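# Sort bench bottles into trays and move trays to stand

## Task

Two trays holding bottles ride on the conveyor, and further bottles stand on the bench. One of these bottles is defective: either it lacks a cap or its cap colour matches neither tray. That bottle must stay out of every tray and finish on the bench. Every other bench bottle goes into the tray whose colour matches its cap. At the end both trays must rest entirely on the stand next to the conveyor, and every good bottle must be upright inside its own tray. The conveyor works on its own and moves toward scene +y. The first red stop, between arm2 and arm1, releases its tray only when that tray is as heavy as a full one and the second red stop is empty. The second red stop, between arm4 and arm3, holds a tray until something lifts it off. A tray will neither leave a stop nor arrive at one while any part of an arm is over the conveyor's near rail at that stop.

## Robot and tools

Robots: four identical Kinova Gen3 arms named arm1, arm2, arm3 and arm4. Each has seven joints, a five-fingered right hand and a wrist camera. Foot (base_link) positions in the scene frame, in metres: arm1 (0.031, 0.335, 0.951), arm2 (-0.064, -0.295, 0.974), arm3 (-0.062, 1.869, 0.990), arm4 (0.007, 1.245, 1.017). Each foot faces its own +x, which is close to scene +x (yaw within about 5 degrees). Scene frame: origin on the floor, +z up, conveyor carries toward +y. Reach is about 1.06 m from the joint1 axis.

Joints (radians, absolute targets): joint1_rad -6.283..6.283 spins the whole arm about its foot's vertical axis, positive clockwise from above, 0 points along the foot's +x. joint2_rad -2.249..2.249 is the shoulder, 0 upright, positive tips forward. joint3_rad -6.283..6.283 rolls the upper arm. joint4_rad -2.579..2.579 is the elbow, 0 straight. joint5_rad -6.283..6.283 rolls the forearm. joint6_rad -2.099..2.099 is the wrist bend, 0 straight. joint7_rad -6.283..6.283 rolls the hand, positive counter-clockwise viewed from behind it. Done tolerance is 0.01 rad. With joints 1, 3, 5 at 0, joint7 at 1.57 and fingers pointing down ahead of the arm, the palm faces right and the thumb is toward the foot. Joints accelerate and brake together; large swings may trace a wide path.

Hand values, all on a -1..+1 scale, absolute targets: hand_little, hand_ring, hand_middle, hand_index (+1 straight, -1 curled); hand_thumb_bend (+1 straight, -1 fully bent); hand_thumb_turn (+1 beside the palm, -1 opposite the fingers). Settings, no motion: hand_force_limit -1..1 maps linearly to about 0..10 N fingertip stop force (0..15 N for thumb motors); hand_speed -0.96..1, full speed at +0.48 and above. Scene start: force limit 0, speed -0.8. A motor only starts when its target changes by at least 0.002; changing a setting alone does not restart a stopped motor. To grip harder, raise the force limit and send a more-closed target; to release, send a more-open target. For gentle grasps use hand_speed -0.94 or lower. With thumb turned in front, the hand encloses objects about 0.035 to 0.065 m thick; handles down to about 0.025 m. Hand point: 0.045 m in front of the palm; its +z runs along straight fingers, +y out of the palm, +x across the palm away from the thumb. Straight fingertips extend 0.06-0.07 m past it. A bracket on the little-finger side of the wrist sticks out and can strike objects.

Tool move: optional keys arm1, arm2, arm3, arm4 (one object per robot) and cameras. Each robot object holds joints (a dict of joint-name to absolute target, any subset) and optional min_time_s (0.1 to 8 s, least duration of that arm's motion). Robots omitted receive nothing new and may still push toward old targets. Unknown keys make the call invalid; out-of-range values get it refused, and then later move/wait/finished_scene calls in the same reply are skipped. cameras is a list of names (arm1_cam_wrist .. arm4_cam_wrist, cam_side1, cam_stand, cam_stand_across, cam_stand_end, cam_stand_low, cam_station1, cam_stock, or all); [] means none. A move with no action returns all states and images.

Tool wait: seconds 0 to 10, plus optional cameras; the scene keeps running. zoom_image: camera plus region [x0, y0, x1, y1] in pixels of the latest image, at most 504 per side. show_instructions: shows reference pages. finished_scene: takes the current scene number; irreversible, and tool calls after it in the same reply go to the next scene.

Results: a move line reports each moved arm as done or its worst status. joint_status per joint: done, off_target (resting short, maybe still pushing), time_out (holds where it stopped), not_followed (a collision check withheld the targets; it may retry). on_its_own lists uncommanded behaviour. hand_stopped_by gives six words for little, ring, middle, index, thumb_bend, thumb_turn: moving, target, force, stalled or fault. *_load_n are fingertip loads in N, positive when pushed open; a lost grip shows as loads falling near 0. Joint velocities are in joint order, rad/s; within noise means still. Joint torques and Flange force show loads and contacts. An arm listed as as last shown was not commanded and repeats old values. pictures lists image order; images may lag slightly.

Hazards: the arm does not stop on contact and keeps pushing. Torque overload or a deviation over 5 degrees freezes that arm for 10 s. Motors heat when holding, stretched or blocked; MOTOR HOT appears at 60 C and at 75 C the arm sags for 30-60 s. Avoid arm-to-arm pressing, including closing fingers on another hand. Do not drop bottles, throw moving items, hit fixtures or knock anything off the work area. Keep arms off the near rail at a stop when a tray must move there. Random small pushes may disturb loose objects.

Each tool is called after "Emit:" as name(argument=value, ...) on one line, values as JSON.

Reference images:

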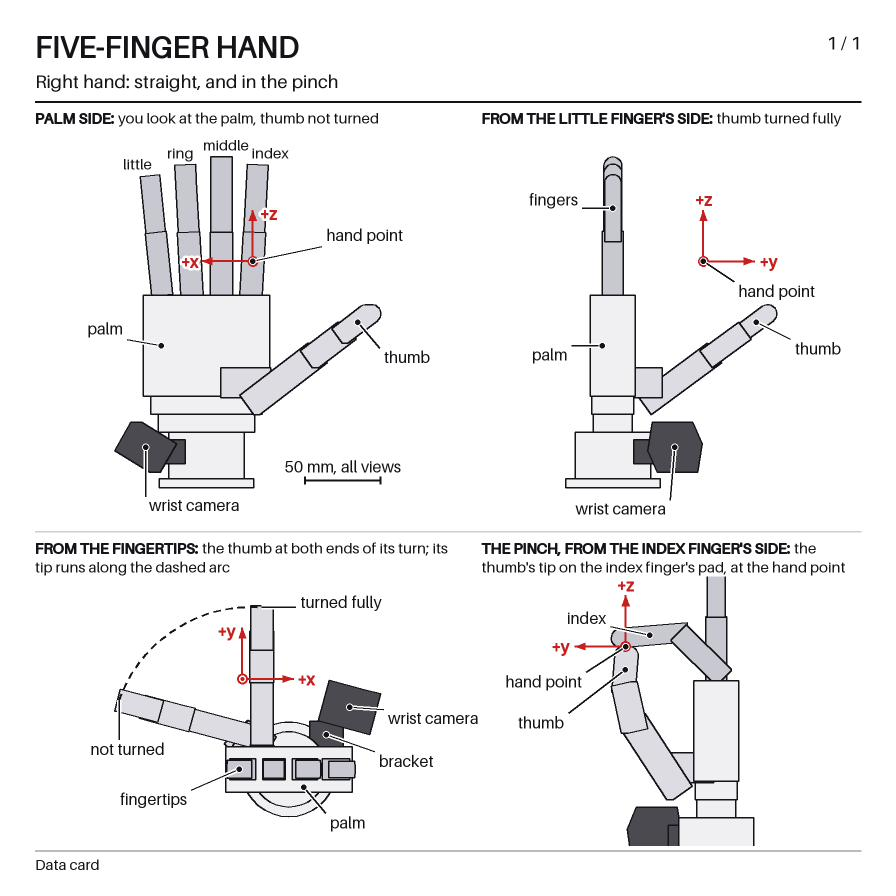

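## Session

Emit:
move(cameras=["all"])

Scene clock: 0.00 s.
Joint torques (N m): no reading
Flange force (N): no reading
Joint velocities: within noise
arm1.joint_positions: joint1_rad=-0.384 joint2_rad=-0.432 joint3_rad=-0.107 joint4_rad=+1.503 joint5_rad=-0.004 joint6_rad=+2.005 joint7_rad=-2.125 hand_little=+1.000 hand_ring=+1.000 hand_middle=+1.000 hand_index=+1.000 hand_thumb_turn=+1.000 hand_thumb_bend=+1.000 hand_force_limit=+0.000 hand_speed=-0.800
arm1.joint_status: not commanded
arm1.hand_stopped_by: target,target,target,target,target,target
arm1.little_load_n: 0.0
arm1.ring_load_n: 0.0
arm1.middle_load_n: 0.0
arm1.index_load_n: 0.0
arm1.thumb_bend_load_n: 0.5
arm1.thumb_turn_load_n: 0.0
arm1.hand: x=+0.1759 y=+0.4457 z=+1.4479 quat_wxyz=(-0.032, +0.008, -0.999, -0.002) (m; scene frame)
arm2.joint_positions: joint1_rad=-0.401 joint2_rad=-0.401 joint3_rad=-0.083 joint4_rad=+1.542 joint5_rad=-0.031 joint6_rad=+2.011 joint7_rad=-2.041 hand_little=+1.000 hand_ring=+1.000 hand_middle=+1.000 hand_index=+1.000 hand_thumb_turn=+1.000 hand_thumb_bend=+1.000 hand_force_limit=+0.000 hand_speed=-0.800
arm2.joint_status: not commanded
arm2.hand_stopped_by: target,target,target,target,target,target
arm2.little_load_n: 0.0
arm2.ring_load_n: 0.0
arm2.middle_load_n: 0.0
arm2.index_load_n: 0.0
arm2.thumb_bend_load_n: 0.0
arm2.thumb_turn_load_n: 0.0
arm2.hand: x=+0.0862 y=-0.2028 z=+1.4540 quat_wxyz=(+0.007, -0.037, -0.999, +0.003) (m; scene frame)
arm3.joint_positions: joint1_rad=+0.552 joint2_rad=-0.375 joint3_rad=-0.103 joint4_rad=+1.443 joint5_rad=-0.054 joint6_rad=+2.015 joint7_rad=-2.139 hand_little=+1.000 hand_ring=+1.000 hand_middle=+1.000 hand_index=+1.000 hand_thumb_turn=+1.000 hand_thumb_bend=+1.000 hand_force_limit=+0.000 hand_speed=-0.800
arm3.joint_status: not commanded
arm3.hand_stopped_by: target,target,target,target,target,target
arm3.little_load_n: 0.0
arm3.ring_load_n: 0.0
arm3.middle_load_n: 0.0
arm3.index_load_n: 0.0
arm3.thumb_bend_load_n: 0.0
arm3.thumb_turn_load_n: 0.0
arm3.hand: x=+0.1219 y=+1.7975 z=+1.5008 quat_wxyz=(-0.030, -0.518, -0.855, -0.006) (m; scene frame)
arm4.joint_positions: joint1_rad=+0.752 joint2_rad=-0.394 joint3_rad=-0.047 joint4_rad=+1.427 joint5_rad=-0.074 joint6_rad=+2.006 joint7_rad=-1.725 hand_little=+1.000 hand_ring=+1.000 hand_middle=+1.000 hand_index=+1.000 hand_thumb_turn=+1.000 hand_thumb_bend=+1.000 hand_force_limit=+0.000 hand_speed=-0.800
arm4.joint_status: not commanded
arm4.hand_stopped_by: target,target,target,target,target,target
arm4.little_load_n: 0.0
arm4.ring_load_n: 0.0
arm4.middle_load_n: 0.0
arm4.index_load_n: 0.0
arm4.thumb_bend_load_n: 0.0
arm4.thumb_turn_load_n: 0.0
arm4.hand: x=+0.1856 y=+1.1887 z=+1.5374 quat_wxyz=(-0.054, -0.357, -0.932, -0.012) (m; scene frame)
pictures: arm1_cam_wrist, arm2_cam_wrist, arm3_cam_wrist, arm4_cam_wrist, cam_side1, cam_stand, cam_stand_across, cam_stand_end, cam_stand_low, cam_station1, cam_stock
camera_calibration:
arm1_cam_wrist: T_world_to_cam=[[-0.299893, 0.953785, -0.0189149, -0.346378], [0.776284, 0.25551, 0.576279, -1.0898], [0.55448, 0.158139, -0.817034, 1.13205], [0, 0, 0, 1]] pos_world=[0.114422, 0.429806, 1.5464]
arm2_cam_wrist: T_world_to_cam=[[-0.173692, 0.984788, 0.00484174, 0.201975], [0.87378, 0.151841, 0.46201, -0.713194], [0.454247, 0.084478, -0.886862, 1.3806], [0, 0, 0, 1]] pos_world=[0.0311236, -0.207241, 1.55293]
arm3_cam_wrist: T_world_to_cam=[[0.716608, 0.697371, 0.0121035, -1.36064], [0.5935, -0.618803, 0.514626, 0.272212], [0.366375, -0.361602, -0.857329, 2.00621], [0, 0, 0, 1]] pos_world=[0.0784667, 1.84277, 1.59636]
arm4_cam_wrist: T_world_to_cam=[[0.463005, 0.88524, 0.0444646, -1.20802], [0.704556, -0.398013, 0.587526, -0.559213], [0.537799, -0.2407, -0.807983, 1.54108], [0, 0, 0, 1]] pos_world=[0.124522, 1.21775, 1.62743]

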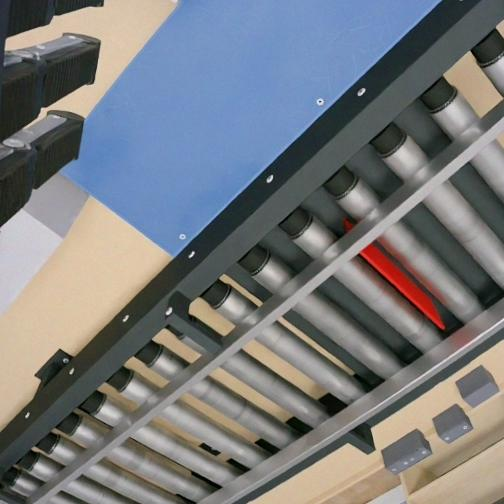

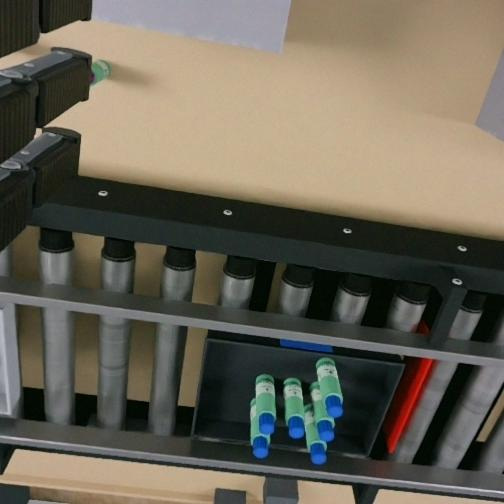

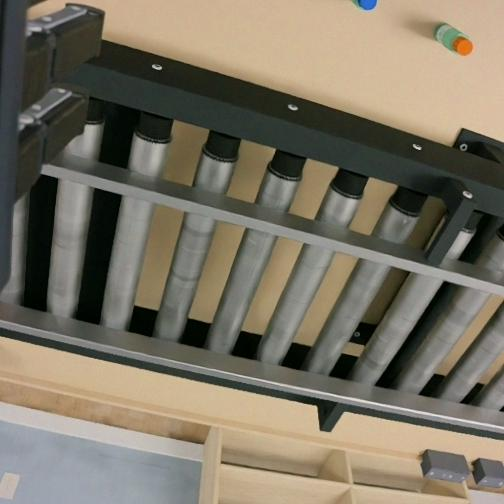

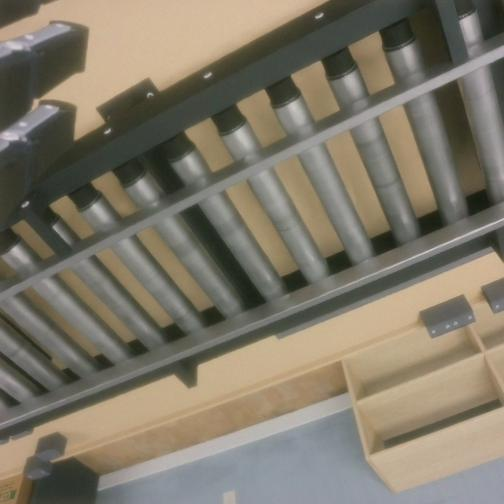

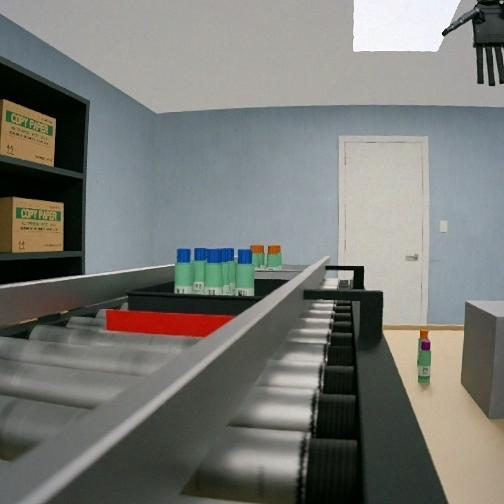

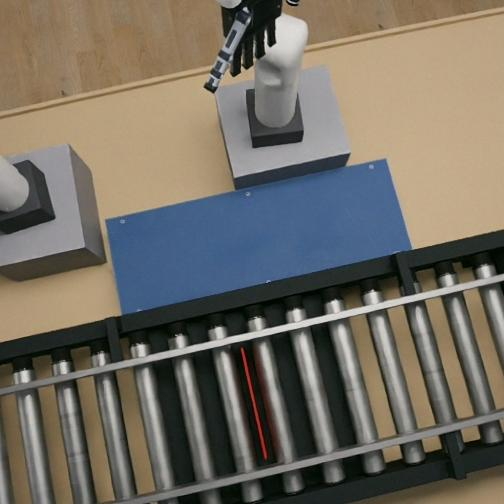

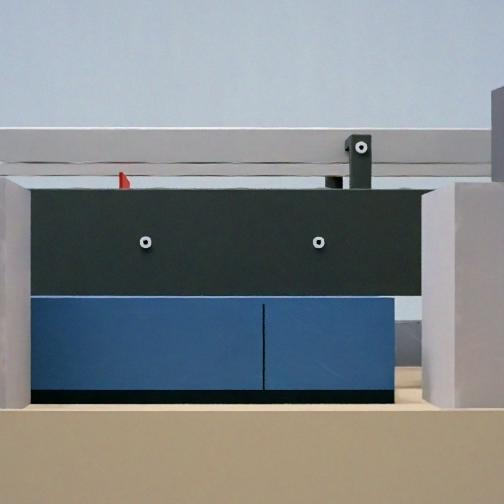

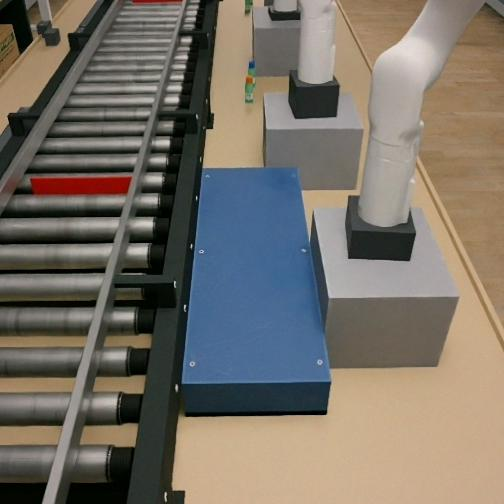

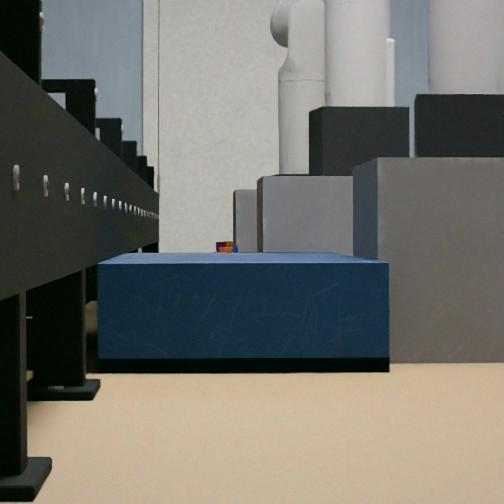

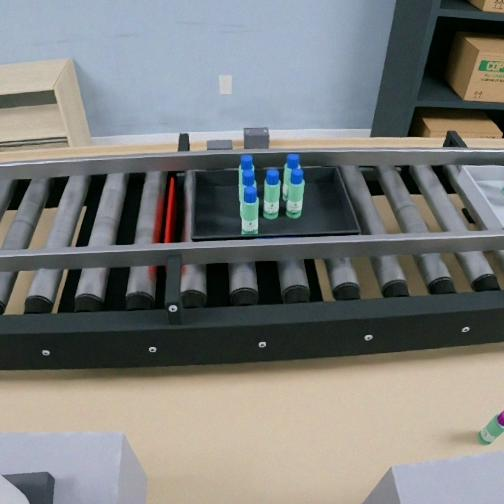

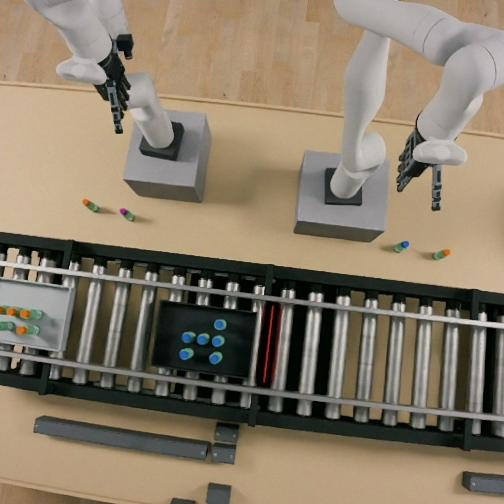

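Emit:
zoom_image(camera="cam_stock", region=[140, 290, 290, 400])

Emit:
zoom_image(camera="cam_stock", region=[370, 210, 480, 290])

Emit:
zoom_image(camera="cam_stock", region=[0, 180, 160, 370])

Emit:
zoom_image(camera="cam_station1", region=[160, 120, 380, 280])

Scaled by 3.360 from the camera's 504x504 image, which has a finer 720x720 frame.

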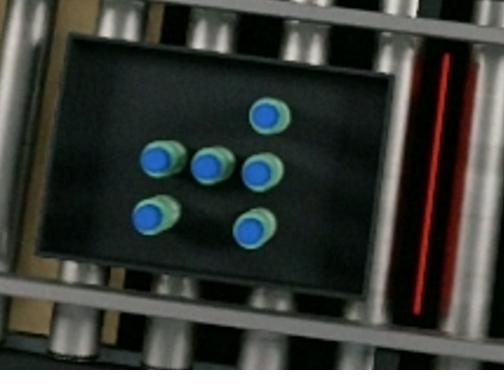

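Scaled by 4.582 from the camera's 504x504 image, which has a finer 720x720 frame.

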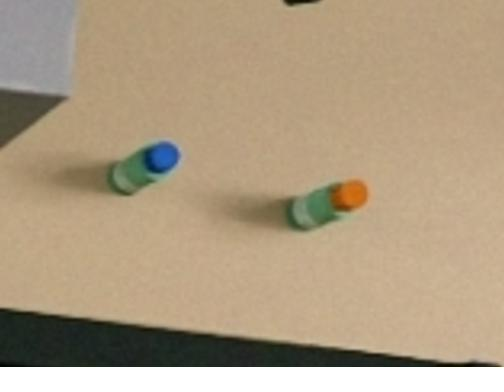

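Scaled by 2.653 from the camera's 504x504 image, which has a finer 720x720 frame.

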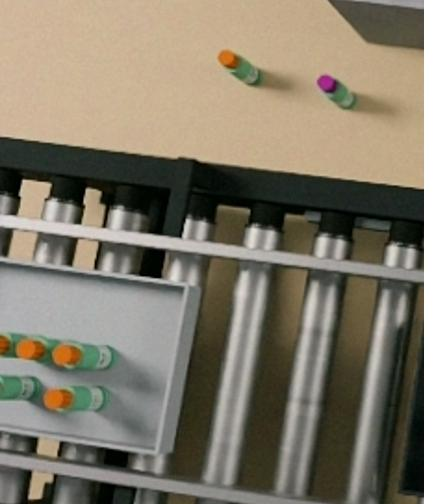

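Scaled by 2.291 from the camera's 504x504 image, which has a finer 720x720 frame.

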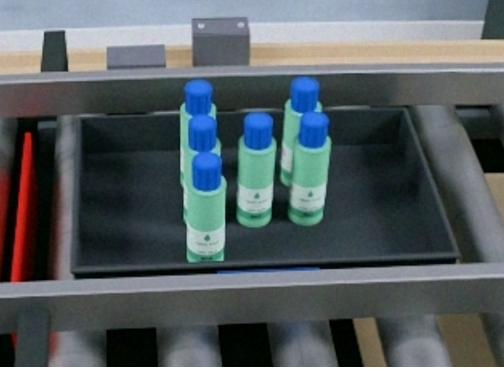

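Emit:
zoom_image(camera="cam_stock", region=[270, 130, 410, 270])

Emit:
zoom_image(camera="cam_stock", region=[70, 90, 230, 250])

Scaled by 3.600 from the camera's 504x504 image, which has a finer 720x720 frame.

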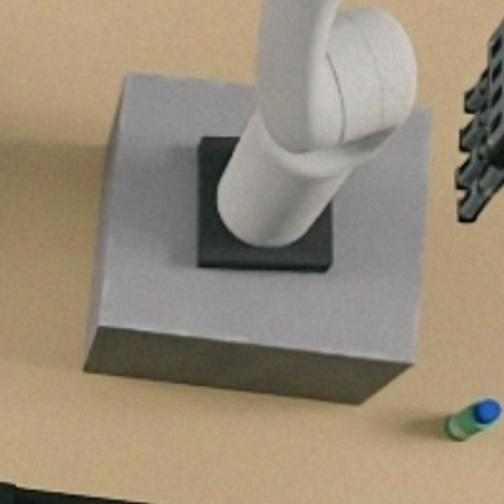

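Scaled by 3.150 from the camera's 504x504 image, which has a finer 720x720 frame.

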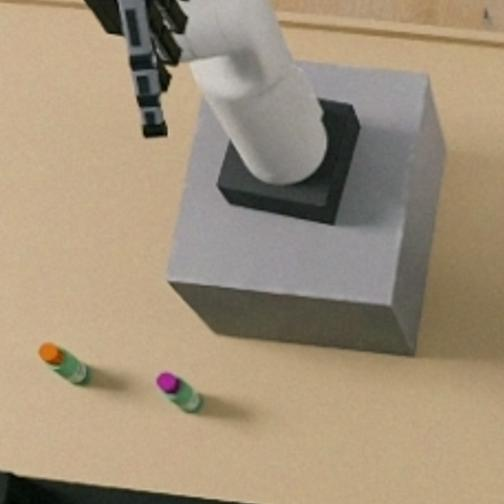

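Emit:
move(arm1={"joints": {"joint1_rad": -1.87, "joint2_rad": 0.9, "joint3_rad": 0, "joint4_rad": 1.5, "joint5_rad": 0.88, "joint6_rad": 1.5, "joint7_rad": -1.914, "hand_little": -1, "hand_ring": -1, "hand_middle": 0.2, "hand_index": 0.2, "hand_thumb_turn": -1, "hand_thumb_bend": 0.68, "hand_speed": 0, "hand_force_limit": -0.3}, "min_time_s": 3}, arm2={"joints": {"joint1_rad": 1.668, "joint2_rad": 0.9, "joint3_rad": 0, "joint4_rad": 1.72, "joint5_rad": -0.69, "joint6_rad": 1.4, "joint7_rad": -2.055, "hand_little": -1, "hand_ring": -1, "hand_middle": 0.2, "hand_index": 0.2, "hand_thumb_turn": -1, "hand_thumb_bend": 0.68, "hand_speed": 0, "hand_force_limit": -0.3}, "min_time_s": 3}, arm3={"joints": {"joint1_rad": 0.3, "joint2_rad": -0.437, "joint3_rad": 0, "joint4_rad": 1.53, "joint5_rad": 0, "joint6_rad": 1.935, "joint7_rad": -2.03, "hand_little": 0.05, "hand_ring": 0.05, "hand_middle": 0.05, "hand_index": 0.05, "hand_thumb_turn": -1, "hand_thumb_bend": 0.5, "hand_speed": 0, "hand_force_limit": 0.2}, "min_time_s": 3}, arm4={"joints": {"joint1_rad": 0.9, "joint2_rad": -0.372, "joint3_rad": 0, "joint4_rad": 1.6, "joint5_rad": 0, "joint6_rad": 1.95, "joint7_rad": -1.9, "hand_little": 0.05, "hand_ring": 0.05, "hand_middle": 0.05, "hand_index": 0.05, "hand_thumb_turn": -1, "hand_thumb_bend": 0.5, "hand_speed": 0, "hand_force_limit": 0.2}, "min_time_s": 3})

Emit:
move(arm1={"joints": {"joint1_rad": -1.8696, "joint2_rad": 1.4383, "joint4_rad": 1.485, "joint5_rad": 0.8798, "joint6_rad": 1.3711, "joint7_rad": -1.9139}, "min_time_s": 1.5}, arm2={"joints": {"joint1_rad": 1.668, "joint2_rad": 1.4762, "joint4_rad": 1.7186, "joint5_rad": -0.6909, "joint6_rad": 1.1943, "joint7_rad": -2.0554}, "min_time_s": 1.5}, cameras=["cam_stock", "arm1_cam_wrist", "arm2_cam_wrist", "cam_station1"])

Emit:
zoom_image(camera="cam_stock", region=[370, 170, 480, 280])

Emit:
zoom_image(camera="cam_stock", region=[50, 150, 160, 260])

Scene clock: 86.60 s.
Joint torques (N m): arm1=[0.65 -17.41 0.42 -4.7 1.02 1.69 0.04] | arm2=[-0.36 -18.74 -1.13 -3.23 -1 2.04 0.31] | arm3=[0.53 -1.38 -0.33 -7.43 0.11 -0.39 -0.41] | arm4=[-0.5 -0.35 -0.28 -7.89 -0.07 -0.07 -0.24]
Flange force (N): arm1=[4.7 -0.6 -0.3] | arm2=[-2.3 -0.7 1.1] | arm3=[-5.0 0.2 -2.0] | arm4=[0.8 -1.5 1.6]
move: arm1 done; arm2 done; arm3 done; arm4 done
Joint velocities: within noise
arm1.joint_positions: joint1_rad=-1.870 joint2_rad=+0.900 joint3_rad=+0.000 joint4_rad=+1.500 joint5_rad=+0.880 joint6_rad=+1.500 joint7_rad=-1.914 hand_little=-1.000 hand_ring=-1.000 hand_middle=+0.200 hand_index=+0.200 hand_thumb_turn=-1.000 hand_thumb_bend=+0.680 hand_force_limit=-0.300 hand_speed=+0.000
arm1.joint_status: all done
arm1.hand_stopped_by: target,target,target,target,target,target
arm1.little_load_n: 0.0
arm1.ring_load_n: 0.0
arm1.middle_load_n: 0.0
arm1.index_load_n: 0.0
arm1.thumb_bend_load_n: 0.0
arm1.thumb_turn_load_n: 0.0
arm1.hand: x=+0.0987 y=+0.8092 z=+1.0529 quat_wxyz=(-0.212, +0.737, -0.451, +0.457) (m; scene frame)
arm2.joint_positions: joint1_rad=+1.668 joint2_rad=+0.900 joint3_rad=+0.000 joint4_rad=+1.720 joint5_rad=-0.690 joint6_rad=+1.400 joint7_rad=-2.055 hand_little=-1.000 hand_ring=-1.000 hand_middle=+0.200 hand_index=+0.200 hand_thumb_turn=-1.000 hand_thumb_bend=+0.680 hand_force_limit=-0.300 hand_speed=+0.000
arm2.joint_status: all done
arm2.hand_stopped_by: target,target,target,target,target,target
arm2.little_load_n: 0.0
arm2.ring_load_n: 0.0
arm2.middle_load_n: 0.0
arm2.index_load_n: 0.0
arm2.thumb_bend_load_n: 0.0
arm2.thumb_turn_load_n: 0.0
arm2.hand: x=+0.0663 y=-0.6827 z=+1.0457 quat_wxyz=(+0.157, -0.853, -0.193, -0.459) (m; scene frame)
arm3.joint_positions: joint1_rad=+0.300 joint2_rad=-0.437 joint3_rad=+0.000 joint4_rad=+1.530 joint5_rad=+0.000 joint6_rad=+1.935 joint7_rad=-2.030 hand_little=+0.050 hand_ring=+0.050 hand_middle=+0.050 hand_index=+0.050 hand_thumb_turn=-1.000 hand_thumb_bend=+0.500 hand_force_limit=+0.200 hand_speed=+0.000
arm3.joint_status: all done
arm3.hand_stopped_by: target,target,target,target,target,target
arm3.little_load_n: 0.0
arm3.ring_load_n: 0.0
arm3.middle_load_n: 0.5
arm3.index_load_n: 0.0
arm3.thumb_bend_load_n: 0.0
arm3.thumb_turn_load_n: 0.0
arm3.hand: x=+0.1189 y=+1.8113 z=+1.4878 quat_wxyz=(-0.059, -0.412, -0.909, -0.002) (m; scene frame)
arm4.joint_positions: joint1_rad=+0.900 joint2_rad=-0.372 joint3_rad=+0.000 joint4_rad=+1.600 joint5_rad=+0.000 joint6_rad=+1.950 joint7_rad=-1.900 hand_little=+0.050 hand_ring=+0.050 hand_middle=+0.050 hand_index=+0.050 hand_thumb_turn=-1.000 hand_thumb_bend=+0.500 hand_force_limit=+0.200 hand_speed=+0.000
arm4.joint_status: all done
arm4.hand_stopped_by: target,target,target,target,target,target
arm4.little_load_n: 0.5
arm4.ring_load_n: 0.0
arm4.middle_load_n: 0.0
arm4.index_load_n: 0.5
arm4.thumb_bend_load_n: 0.0
arm4.thumb_turn_load_n: 0.0
arm4.hand: x=+0.1482 y=+1.1304 z=+1.4753 quat_wxyz=(+0.018, -0.537, -0.844, -0.005) (m; scene frame)
pictures: none

Scene clock: 88.47 s.
Joint torques (N m): arm1=[0.71 -17.34 0.88 -0.62 0.18 2.27 0.07] | arm2=[-0.37 -17.92 -1.31 1.83 -0.13 2.43 0.29] | arm3=[0.48 -1.41 -0.35 -7.42 0.08 -0.37 -0.42] | arm4=[-0.39 -0.36 -0.34 -7.96 -0.07 -0.09 -0.29]
Flange force (N): arm1=[4.7 -0.8 -0.3] | arm2=[-2.5 -0.3 1.0] | arm3=[-5.1 0.1 -2.0] | arm4=[0.8 -1.9 1.8]
move: arm1 done; arm2 done
Joint velocities: within noise
arm1.joint_positions: joint1_rad=-1.870 joint2_rad=+1.438 joint3_rad=+0.000 joint4_rad=+1.485 joint5_rad=+0.880 joint6_rad=+1.371 joint7_rad=-1.914 hand_little=-1.000 hand_ring=-1.000 hand_middle=+0.200 hand_index=+0.200 hand_thumb_turn=-1.000 hand_thumb_bend=+0.680 hand_force_limit=-0.300 hand_speed=+0.000
arm1.joint_status: all done
arm1.hand_stopped_by: target,target,target,target,target,target
arm1.little_load_n: 0.0
arm1.ring_load_n: 0.0
arm1.middle_load_n: 0.5
arm1.index_load_n: 0.0
arm1.thumb_bend_load_n: 0.0
arm1.thumb_turn_load_n: 0.0
arm1.hand: x=+0.1365 y=+0.6858 z=+0.8251 quat_wxyz=(-0.075, +0.757, -0.312, +0.569) (m; scene frame)
arm2.joint_positions: joint1_rad=+1.668 joint2_rad=+1.476 joint3_rad=+0.000 joint4_rad=+1.719 joint5_rad=-0.691 joint6_rad=+1.194 joint7_rad=-2.055 hand_little=-1.000 hand_ring=-1.000 hand_middle=+0.200 hand_index=+0.200 hand_thumb_turn=-1.000 hand_thumb_bend=+0.680 hand_force_limit=-0.300 hand_speed=+0.000
arm2.joint_status: all done
arm2.hand_stopped_by: target,target,target,target,target,target
arm2.little_load_n: 0.0
arm2.ring_load_n: 0.0
arm2.middle_load_n: 0.0
arm2.index_load_n: 0.0
arm2.thumb_bend_load_n: 0.0
arm2.thumb_turn_load_n: 0.0
arm2.hand: x=+0.0764 y=-0.5284 z=+0.8242 quat_wxyz=(+0.333, -0.813, -0.072, -0.472) (m; scene frame)
arm3, arm4: as last shown
arm3.middle_load_n: 0.0
arm4.little_load_n: 0.0
arm4.index_load_n: 0.0
arm4.thumb_turn_load_n: 0.5
pictures: arm1_cam_wrist, arm2_cam_wrist, cam_station1, cam_stock
camera_calibration:
arm1_cam_wrist: T_world_to_cam=[[-0.321184, -0.921586, -0.217992, 0.854315], [-0.700982, 0.386131, -0.599605, 0.32056], [0.636761, -0.0397749, -0.770034, 0.692721], [0, 0, 0, 1]] pos_world=[0.0580009, 0.6911, 0.911863]
arm2_cam_wrist: T_world_to_cam=[[0.546213, -0.797665, -0.255701, -0.258083], [-0.714478, -0.28432, -0.639283, 0.434281], [0.437233, 0.531877, -0.725213, 0.958397], [0, 0, 0, 1]] pos_world=[0.0322096, -0.592139, 0.906679]

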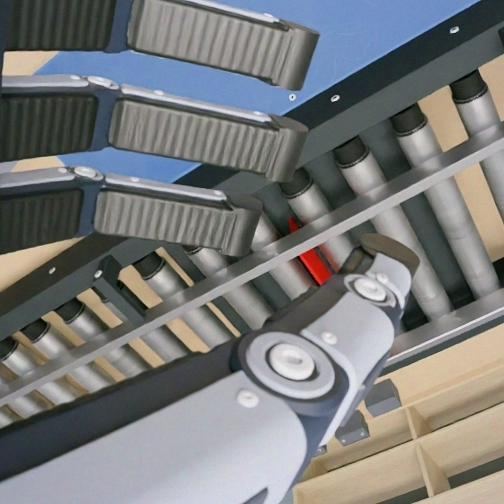

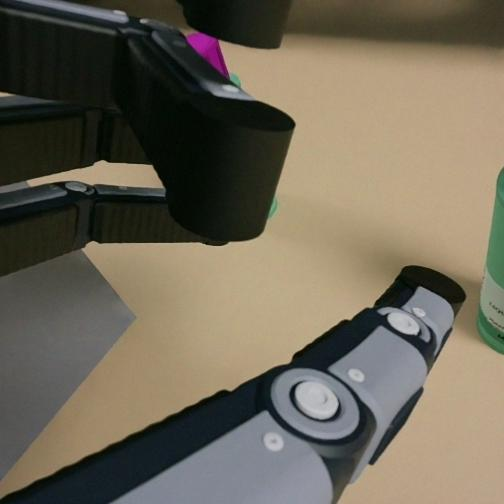

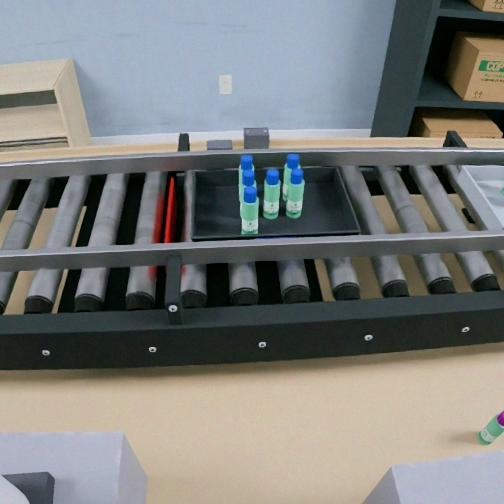

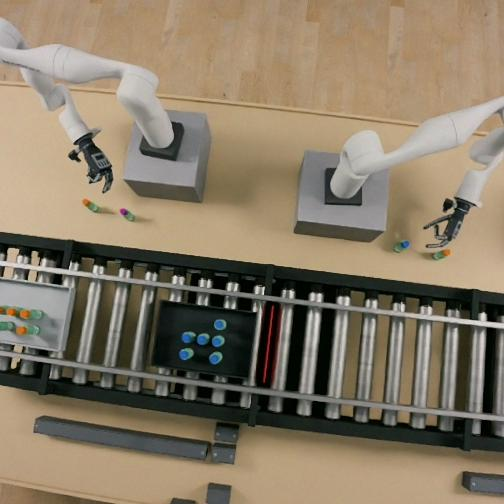

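Scaled by 4.582 from the camera's 504x504 image, which has a finer 720x720 frame.

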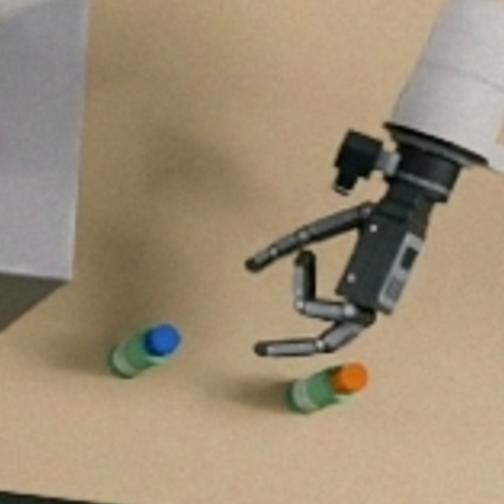

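Scaled by 4.582 from the camera's 504x504 image, which has a finer 720x720 frame.

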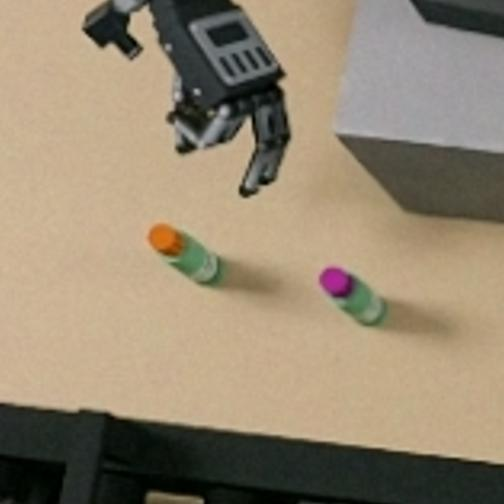

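Emit:
move(arm1={"joints": {"joint1_rad": -1.854, "joint2_rad": 1.4699, "joint4_rad": 1.6088, "joint5_rad": 0.9264, "joint6_rad": 1.273, "joint7_rad": -2.0384}, "min_time_s": 1.5}, arm2={"joints": {"joint1_rad": 1.5956, "joint2_rad": 1.5234, "joint4_rad": 1.6353, "joint5_rad": -0.755, "joint6_rad": 1.223, "joint7_rad": -2.0793}, "min_time_s": 1.5}, cameras=["cam_stock", "arm2_cam_wrist"])

Emit:
zoom_image(camera="cam_stock", region=[380, 200, 460, 280])

Emit:
zoom_image(camera="cam_stock", region=[60, 160, 140, 240])

Scene clock: 118.17 s.
Joint torques (N m): arm1=[0.73 -16.23 0.89 0.54 -0.09 2.29 0.06] | arm2=[-0.37 -18.36 -1.4 1.41 -0.2 2.46 0.29] | arm3=[0.52 -1.4 -0.33 -7.4 0.14 -0.31 -0.42] | arm4=[-0.47 -0.34 -0.3 -7.93 -0.01 -0.09 -0.32]
Flange force (N): arm1=[4.6 -1.2 -0.4] | arm2=[-2.4 -0.3 0.8] | arm3=[-5.1 0.2 -1.9] | arm4=[0.8 -1.8 1.7]
move: arm1 done; arm2 done
Joint velocities: within noise
arm1.joint_positions: joint1_rad=-1.854 joint2_rad=+1.470 joint3_rad=+0.000 joint4_rad=+1.609 joint5_rad=+0.926 joint6_rad=+1.273 joint7_rad=-2.038 hand_little=-1.000 hand_ring=-1.000 hand_middle=+0.200 hand_index=+0.200 hand_thumb_turn=-1.000 hand_thumb_bend=+0.680 hand_force_limit=-0.300 hand_speed=+0.000
arm1.joint_status: all done
arm1.hand_stopped_by: target,target,target,target,target,target
arm1.little_load_n: 0.0
arm1.ring_load_n: 0.0
arm1.middle_load_n: 0.0
arm1.index_load_n: 0.0
arm1.thumb_bend_load_n: 0.0
arm1.thumb_turn_load_n: 0.5
arm1.hand: x=+0.1603 y=+0.6448 z=+0.8045 quat_wxyz=(-0.076, +0.757, -0.312, +0.569) (m; scene frame)
arm2.joint_positions: joint1_rad=+1.596 joint2_rad=+1.523 joint3_rad=+0.000 joint4_rad=+1.635 joint5_rad=-0.755 joint6_rad=+1.223 joint7_rad=-2.079 hand_little=-1.000 hand_ring=-1.000 hand_middle=+0.200 hand_index=+0.200 hand_thumb_turn=-1.000 hand_thumb_bend=+0.680 hand_force_limit=-0.300 hand_speed=+0.000
arm2.joint_status: all done
arm2.hand_stopped_by: target,target,target,target,target,target
arm2.little_load_n: 0.0
arm2.ring_load_n: 0.0
arm2.middle_load_n: 0.0
arm2.index_load_n: 0.0
arm2.thumb_bend_load_n: 0.0
arm2.thumb_turn_load_n: 0.5
arm2.hand: x=+0.1032 y=-0.5472 z=+0.8037 quat_wxyz=(+0.333, -0.813, -0.072, -0.472) (m; scene frame)
arm3, arm4: as last shown
arm4.index_load_n: 0.5
arm4.thumb_turn_load_n: 0.0
pictures: arm2_cam_wrist, cam_stock
camera_calibration:
arm2_cam_wrist: T_world_to_cam=[[0.546002, -0.797701, -0.256036, -0.29278], [-0.714702, -0.284044, -0.639156, 0.435153], [0.43713, 0.53197, -0.725207, 0.941951], [0, 0, 0, 1]] pos_world=[0.0591082, -0.611038, 0.886278]

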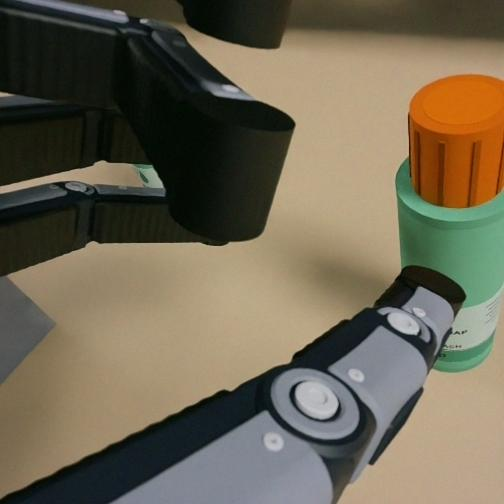

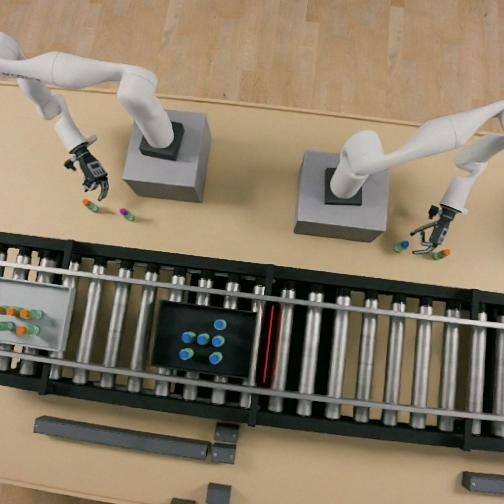

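Scaled by 6.300 from the camera's 504x504 image, which has a finer 720x720 frame.

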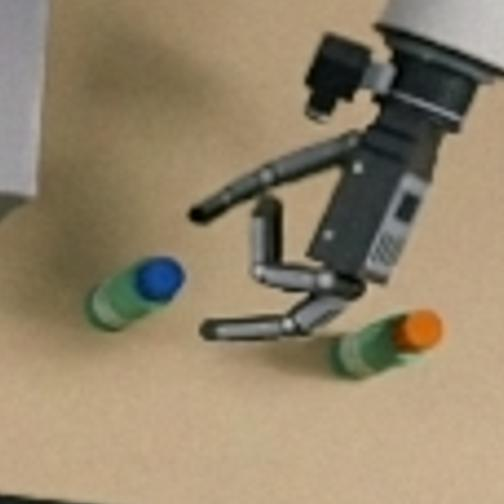

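Scaled by 6.300 from the camera's 504x504 image, which has a finer 720x720 frame.

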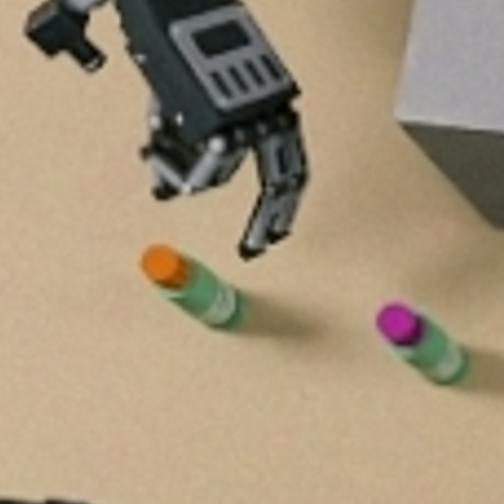

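Emit:
move(arm1={"joints": {"joint1_rad": -1.857, "joint2_rad": 1.5315, "joint4_rad": 1.6733, "joint5_rad": 0.9586, "joint6_rad": 1.1988, "joint7_rad": -2.1465}, "min_time_s": 1.5}, arm2={"joints": {"joint1_rad": 1.5108, "joint2_rad": 1.5849, "joint4_rad": 1.5502, "joint5_rad": -0.8341, "joint6_rad": 1.2399, "joint7_rad": -2.0967}, "min_time_s": 1.5}, cameras=["cam_stock", "arm2_cam_wrist"])

Emit:
zoom_image(camera="cam_stock", region=[380, 200, 460, 280])

Emit:
zoom_image(camera="cam_stock", region=[60, 160, 140, 240])

Scene clock: 131.93 s.
Joint torques (N m): arm1=[0.74 -15.19 0.79 1.62 -0.34 2.22 0.05] | arm2=[-0.34 -18.7 -1.56 1.09 -0.23 2.44 0.28] | arm3=[0.51 -1.46 -0.34 -7.46 0.12 -0.34 -0.4] | arm4=[-0.46 -0.29 -0.37 -7.92 -0.01 -0.11 -0.29]
Flange force (N): arm1=[4.3 -2.0 -0.7] | arm2=[-2.3 -0.1 0.6] | arm3=[-5.1 0.3 -1.8] | arm4=[0.9 -1.9 1.7]
move: arm1 done; arm2 done
Joint velocities: within noise
arm1.joint_positions: joint1_rad=-1.857 joint2_rad=+1.532 joint3_rad=+0.000 joint4_rad=+1.673 joint5_rad=+0.959 joint6_rad=+1.199 joint7_rad=-2.146 hand_little=-1.000 hand_ring=-1.000 hand_middle=+0.200 hand_index=+0.200 hand_thumb_turn=-1.000 hand_thumb_bend=+0.680 hand_force_limit=-0.300 hand_speed=+0.000
arm1.joint_status: all done
arm1.hand_stopped_by: target,target,target,target,target,target
arm1.little_load_n: 0.0
arm1.ring_load_n: 0.0
arm1.middle_load_n: 0.0
arm1.index_load_n: 0.0
arm1.thumb_bend_load_n: 0.0
arm1.thumb_turn_load_n: 0.0
arm1.hand: x=+0.1724 y=+0.6092 z=+0.7783 quat_wxyz=(-0.075, +0.757, -0.312, +0.569) (m; scene frame)
arm2.joint_positions: joint1_rad=+1.511 joint2_rad=+1.585 joint3_rad=+0.000 joint4_rad=+1.550 joint5_rad=-0.834 joint6_rad=+1.240 joint7_rad=-2.097 hand_little=-1.000 hand_ring=-1.000 hand_middle=+0.200 hand_index=+0.200 hand_thumb_turn=-1.000 hand_thumb_bend=+0.680 hand_force_limit=-0.300 hand_speed=+0.000
arm2.joint_status: all done
arm2.hand_stopped_by: target,target,target,target,target,target
arm2.little_load_n: 0.0
arm2.ring_load_n: 0.0
arm2.middle_load_n: 0.0
arm2.index_load_n: 0.0
arm2.thumb_bend_load_n: 0.0
arm2.thumb_turn_load_n: 0.0
arm2.hand: x=+0.1378 y=-0.5598 z=+0.7776 quat_wxyz=(+0.333, -0.813, -0.072, -0.472) (m; scene frame)
arm3, arm4: as last shown
arm3.middle_load_n: 0.5
arm3.thumb_bend_load_n: -0.5
arm4.index_load_n: 0.0
pictures: arm2_cam_wrist, cam_stock
camera_calibration:
arm2_cam_wrist: T_world_to_cam=[[0.545997, -0.797723, -0.25598, -0.328332], [-0.714656, -0.284026, -0.639215, 0.439635], [0.437211, 0.531947, -0.725175, 0.914542], [0, 0, 0, 1]] pos_world=[0.0936083, -0.623538, 0.860178]

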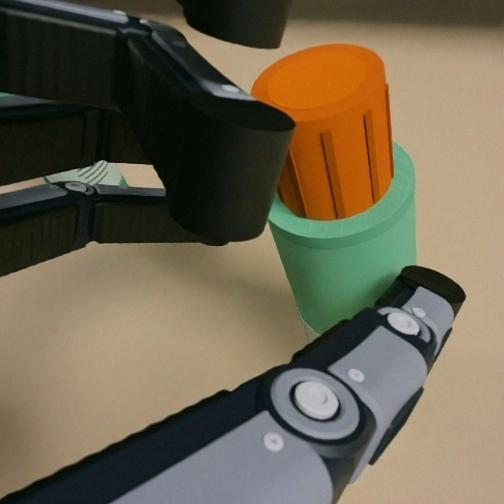

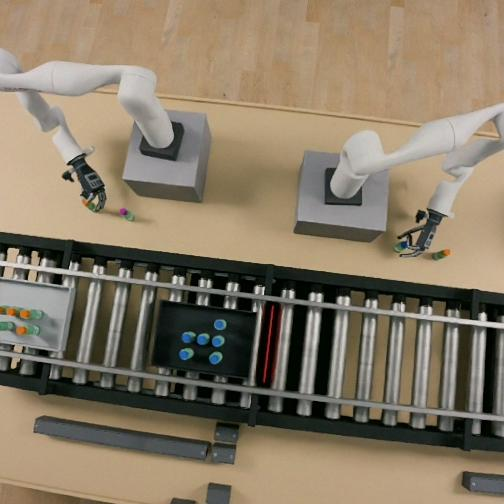

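Scaled by 6.300 from the camera's 504x504 image, which has a finer 720x720 frame.

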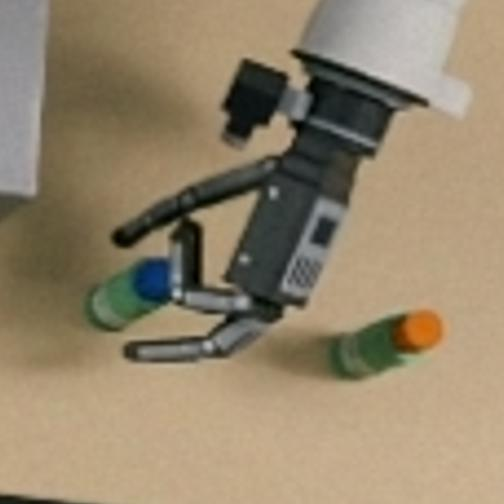

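Scaled by 6.300 from the camera's 504x504 image, which has a finer 720x720 frame.

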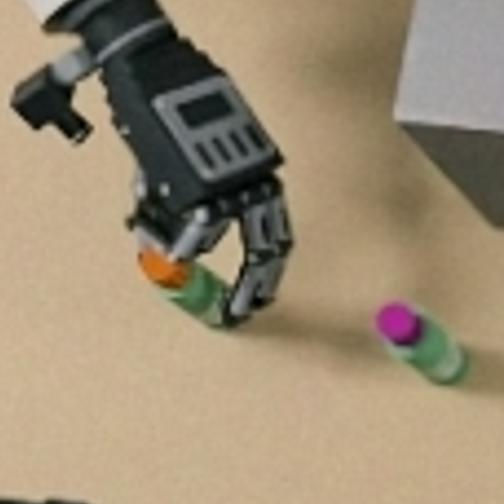

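Emit:
move(arm1={"joints": {"hand_middle": -0.4, "hand_index": -0.4, "hand_thumb_bend": -0.2, "hand_speed": -0.8, "hand_force_limit": -0.3}}, arm2={"joints": {"hand_middle": -0.4, "hand_index": -0.4, "hand_thumb_bend": -0.2, "hand_speed": -0.8, "hand_force_limit": -0.3}}, cameras=["cam_stock", "arm2_cam_wrist"])

Emit:
zoom_image(camera="cam_stock", region=[380, 200, 460, 280])

Emit:
zoom_image(camera="cam_stock", region=[60, 160, 140, 240])

Scene clock: 137.73 s.
Joint torques (N m): arm1=[0.72 -15.4 1.03 1.74 -0.33 2.47 0.09] | arm2=[-0.3 -18.83 -1.61 1.14 -0.22 2.56 0.29] | arm3=[0.49 -1.37 -0.31 -7.44 0.1 -0.35 -0.43] | arm4=[-0.47 -0.47 -0.35 -7.89 0.01 -0.03 -0.29]
Flange force (N): arm1=[3.8 -1.4 -0.4] | arm2=[-2.6 0.1 0.9] | arm3=[-5.0 0.2 -1.9] | arm4=[0.5 -1.7 1.6]
move: arm1 off_target; arm2 off_target
Joint velocities: within noise
arm1.joint_positions: joint1_rad=-1.857 joint2_rad=+1.532 joint3_rad=+0.000 joint4_rad=+1.673 joint5_rad=+0.959 joint6_rad=+1.199 joint7_rad=-2.146 hand_little=-1.000 hand_ring=-1.000 hand_middle=-0.075 hand_index=-0.092 hand_thumb_turn=-1.000 hand_thumb_bend=+0.543 hand_force_limit=-0.300 hand_speed=-0.800
arm1.joint_status: hand_middle off_target (ended at -0.075, target -0.400); hand_index off_target (ended at -0.092, target -0.400); hand_thumb_bend off_target (ended at +0.543, target -0.200); the others done
arm1.hand_stopped_by: target,target,force,force,force,target
arm1.little_load_n: 0.0
arm1.ring_load_n: 0.0
arm1.middle_load_n: 2.0
arm1.index_load_n: 6.5
arm1.thumb_bend_load_n: 10.5
arm1.thumb_turn_load_n: -1.0
arm1.hand: x=+0.1724 y=+0.6092 z=+0.7783 quat_wxyz=(-0.075, +0.757, -0.312, +0.569) (m; scene frame)
arm2.joint_positions: joint1_rad=+1.511 joint2_rad=+1.585 joint3_rad=+0.000 joint4_rad=+1.550 joint5_rad=-0.834 joint6_rad=+1.240 joint7_rad=-2.097 hand_little=-1.000 hand_ring=-1.000 hand_middle=-0.056 hand_index=-0.167 hand_thumb_turn=-1.000 hand_thumb_bend=+0.551 hand_force_limit=-0.300 hand_speed=-0.800
arm2.joint_status: hand_middle off_target (ended at -0.056, target -0.400); hand_index off_target (ended at -0.167, target -0.400); hand_thumb_bend off_target (ended at +0.551, target -0.200); the others done
arm2.hand_stopped_by: target,target,force,force,force,target
arm2.little_load_n: 0.0
arm2.ring_load_n: 0.0
arm2.middle_load_n: 5.0
arm2.index_load_n: 2.5
arm2.thumb_bend_load_n: 9.0
arm2.thumb_turn_load_n: 0.0
arm2.hand: x=+0.1378 y=-0.5598 z=+0.7776 quat_wxyz=(+0.333, -0.813, -0.072, -0.472) (m; scene frame)
arm3, arm4: as last shown
arm3.middle_load_n: 0.0
pictures: arm2_cam_wrist, cam_stock
camera_calibration:
arm2_cam_wrist: T_world_to_cam=[[0.54594, -0.797746, -0.25603, -0.328297], [-0.7147, -0.283963, -0.639194, 0.439661], [0.437211, 0.531946, -0.725175, 0.914542], [0, 0, 0, 1]] pos_world=[0.093608, -0.623538, 0.860178]

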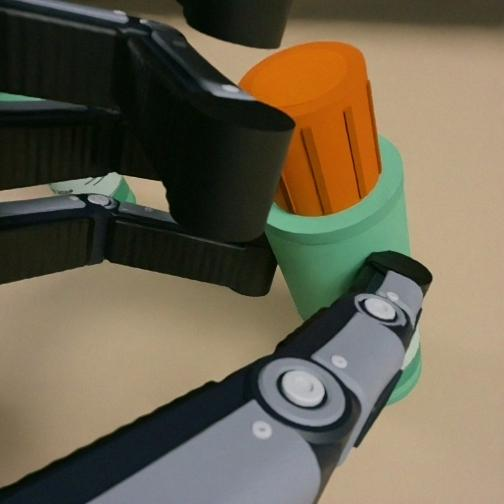

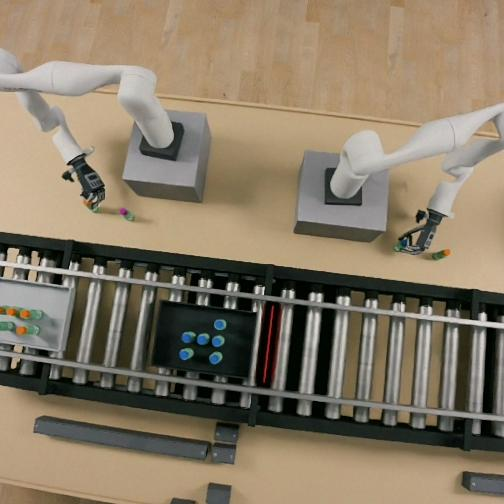

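Scaled by 6.300 from the camera's 504x504 image, which has a finer 720x720 frame.

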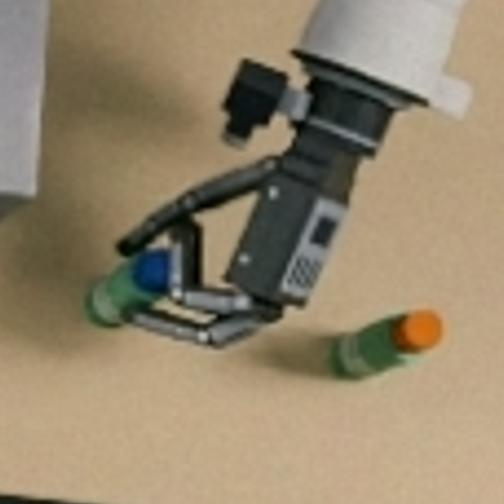

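Scaled by 6.300 from the camera's 504x504 image, which has a finer 720x720 frame.

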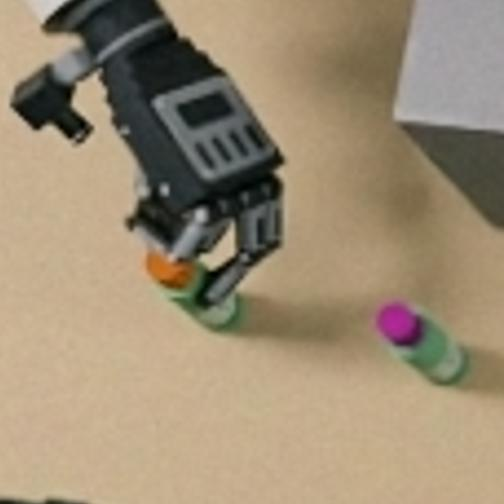

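Emit:
move(arm1={"joints": {"joint1_rad": -1.857, "joint2_rad": 1.2889, "joint4_rad": 1.8643, "joint5_rad": 0.9432, "joint6_rad": 1.2287, "joint7_rad": -2.1016}, "min_time_s": 2}, arm2={"joints": {"joint1_rad": 1.5108, "joint2_rad": 1.3457, "joint4_rad": 1.7557, "joint5_rad": -0.8257, "joint6_rad": 1.2627, "joint7_rad": -2.123}, "min_time_s": 2}, cameras=["cam_stock", "arm2_cam_wrist"])

Emit:
zoom_image(camera="cam_stock", region=[380, 200, 460, 280])

Emit:
zoom_image(camera="cam_stock", region=[60, 160, 140, 240])

Scene clock: 150.20 s.
Joint torques (N m): arm1=[0.71 -15.08 0.97 1.34 -0.23 2.49 0.11] | arm2=[-0.36 -18.7 -1.71 0.92 -0.3 2.66 0.34] | arm3=[0.47 -1.38 -0.31 -7.42 0.11 -0.35 -0.38] | arm4=[-0.36 -0.33 -0.32 -7.82 0.01 -0.07 -0.27]
Flange force (N): arm1=[3.6 -1.2 -0.3] | arm2=[-3.2 0.4 0.8] | arm3=[-4.9 0.3 -2.0] | arm4=[0.8 -1.6 1.4]
move: arm1 done; arm2 done
Joint velocities: within noise
arm1.joint_positions: joint1_rad=-1.857 joint2_rad=+1.289 joint3_rad=+0.000 joint4_rad=+1.864 joint5_rad=+0.943 joint6_rad=+1.229 joint7_rad=-2.102 hand_little=-1.000 hand_ring=-1.000 hand_middle=-0.075 hand_index=-0.092 hand_thumb_turn=-1.000 hand_thumb_bend=+0.543 hand_force_limit=-0.300 hand_speed=-0.800
arm1.joint_status: all done
arm1.hand_stopped_by: target,target,force,force,force,target
arm1.little_load_n: 0.0
arm1.ring_load_n: 0.0
arm1.middle_load_n: 2.5
arm1.index_load_n: 6.5
arm1.thumb_bend_load_n: 10.5
arm1.thumb_turn_load_n: -1.0
arm1.hand: x=+0.1737 y=+0.6087 z=+0.8782 quat_wxyz=(-0.075, +0.757, -0.312, +0.569) (m; scene frame)
arm2.joint_positions: joint1_rad=+1.511 joint2_rad=+1.346 joint3_rad=+0.000 joint4_rad=+1.756 joint5_rad=-0.826 joint6_rad=+1.263 joint7_rad=-2.123 hand_little=-1.000 hand_ring=-1.000 hand_middle=-0.056 hand_index=-0.167 hand_thumb_turn=-1.000 hand_thumb_bend=+0.551 hand_force_limit=-0.300 hand_speed=-0.800
arm2.joint_status: all done
arm2.hand_stopped_by: target,target,force,force,force,target
arm2.little_load_n: 0.0
arm2.ring_load_n: 0.0
arm2.middle_load_n: 4.5
arm2.index_load_n: 2.5
arm2.thumb_bend_load_n: 9.0
arm2.thumb_turn_load_n: 0.0
arm2.hand: x=+0.1383 y=-0.5600 z=+0.8777 quat_wxyz=(+0.333, -0.813, -0.072, -0.472) (m; scene frame)
arm3, arm4: as last shown
arm3.middle_load_n: 0.5
arm3.thumb_bend_load_n: 0.0
pictures: arm2_cam_wrist, cam_stock
camera_calibration:
arm2_cam_wrist: T_world_to_cam=[[0.546066, -0.797638, -0.256096, -0.303008], [-0.714648, -0.284015, -0.639229, 0.503877], [0.437138, 0.53208, -0.725121, 0.986985], [0, 0, 0, 1]] pos_world=[0.0941086, -0.623738, 0.960178]

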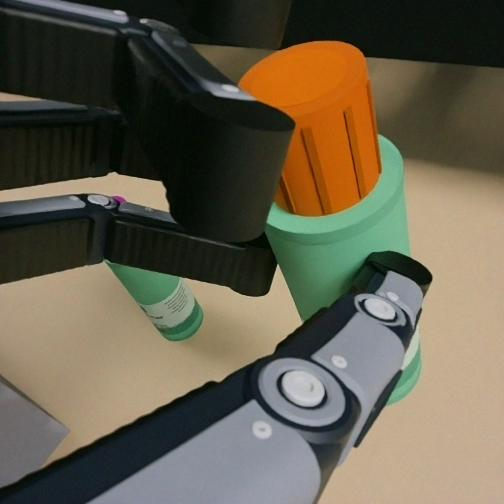

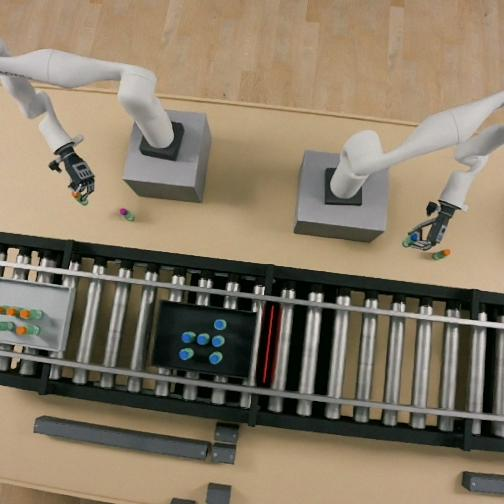

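Scaled by 6.300 from the camera's 504x504 image, which has a finer 720x720 frame.

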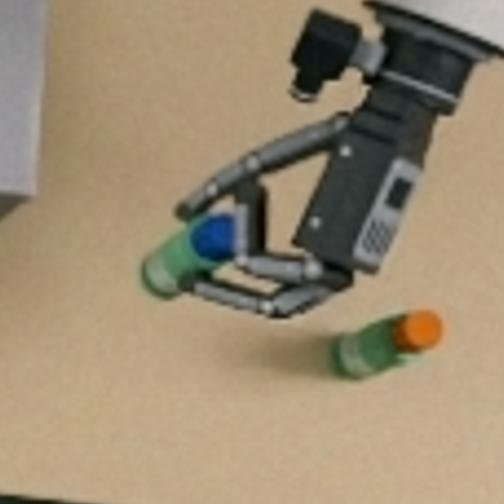

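Scaled by 6.300 from the camera's 504x504 image, which has a finer 720x720 frame.

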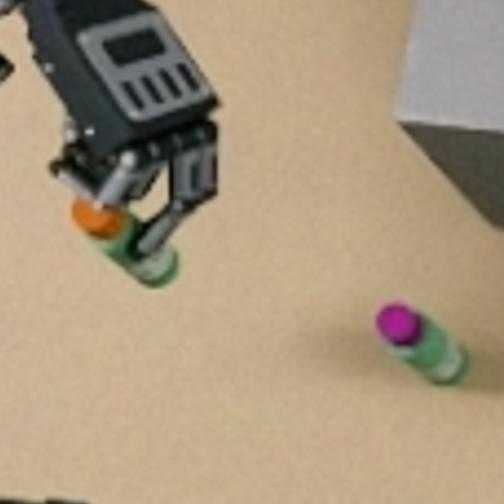

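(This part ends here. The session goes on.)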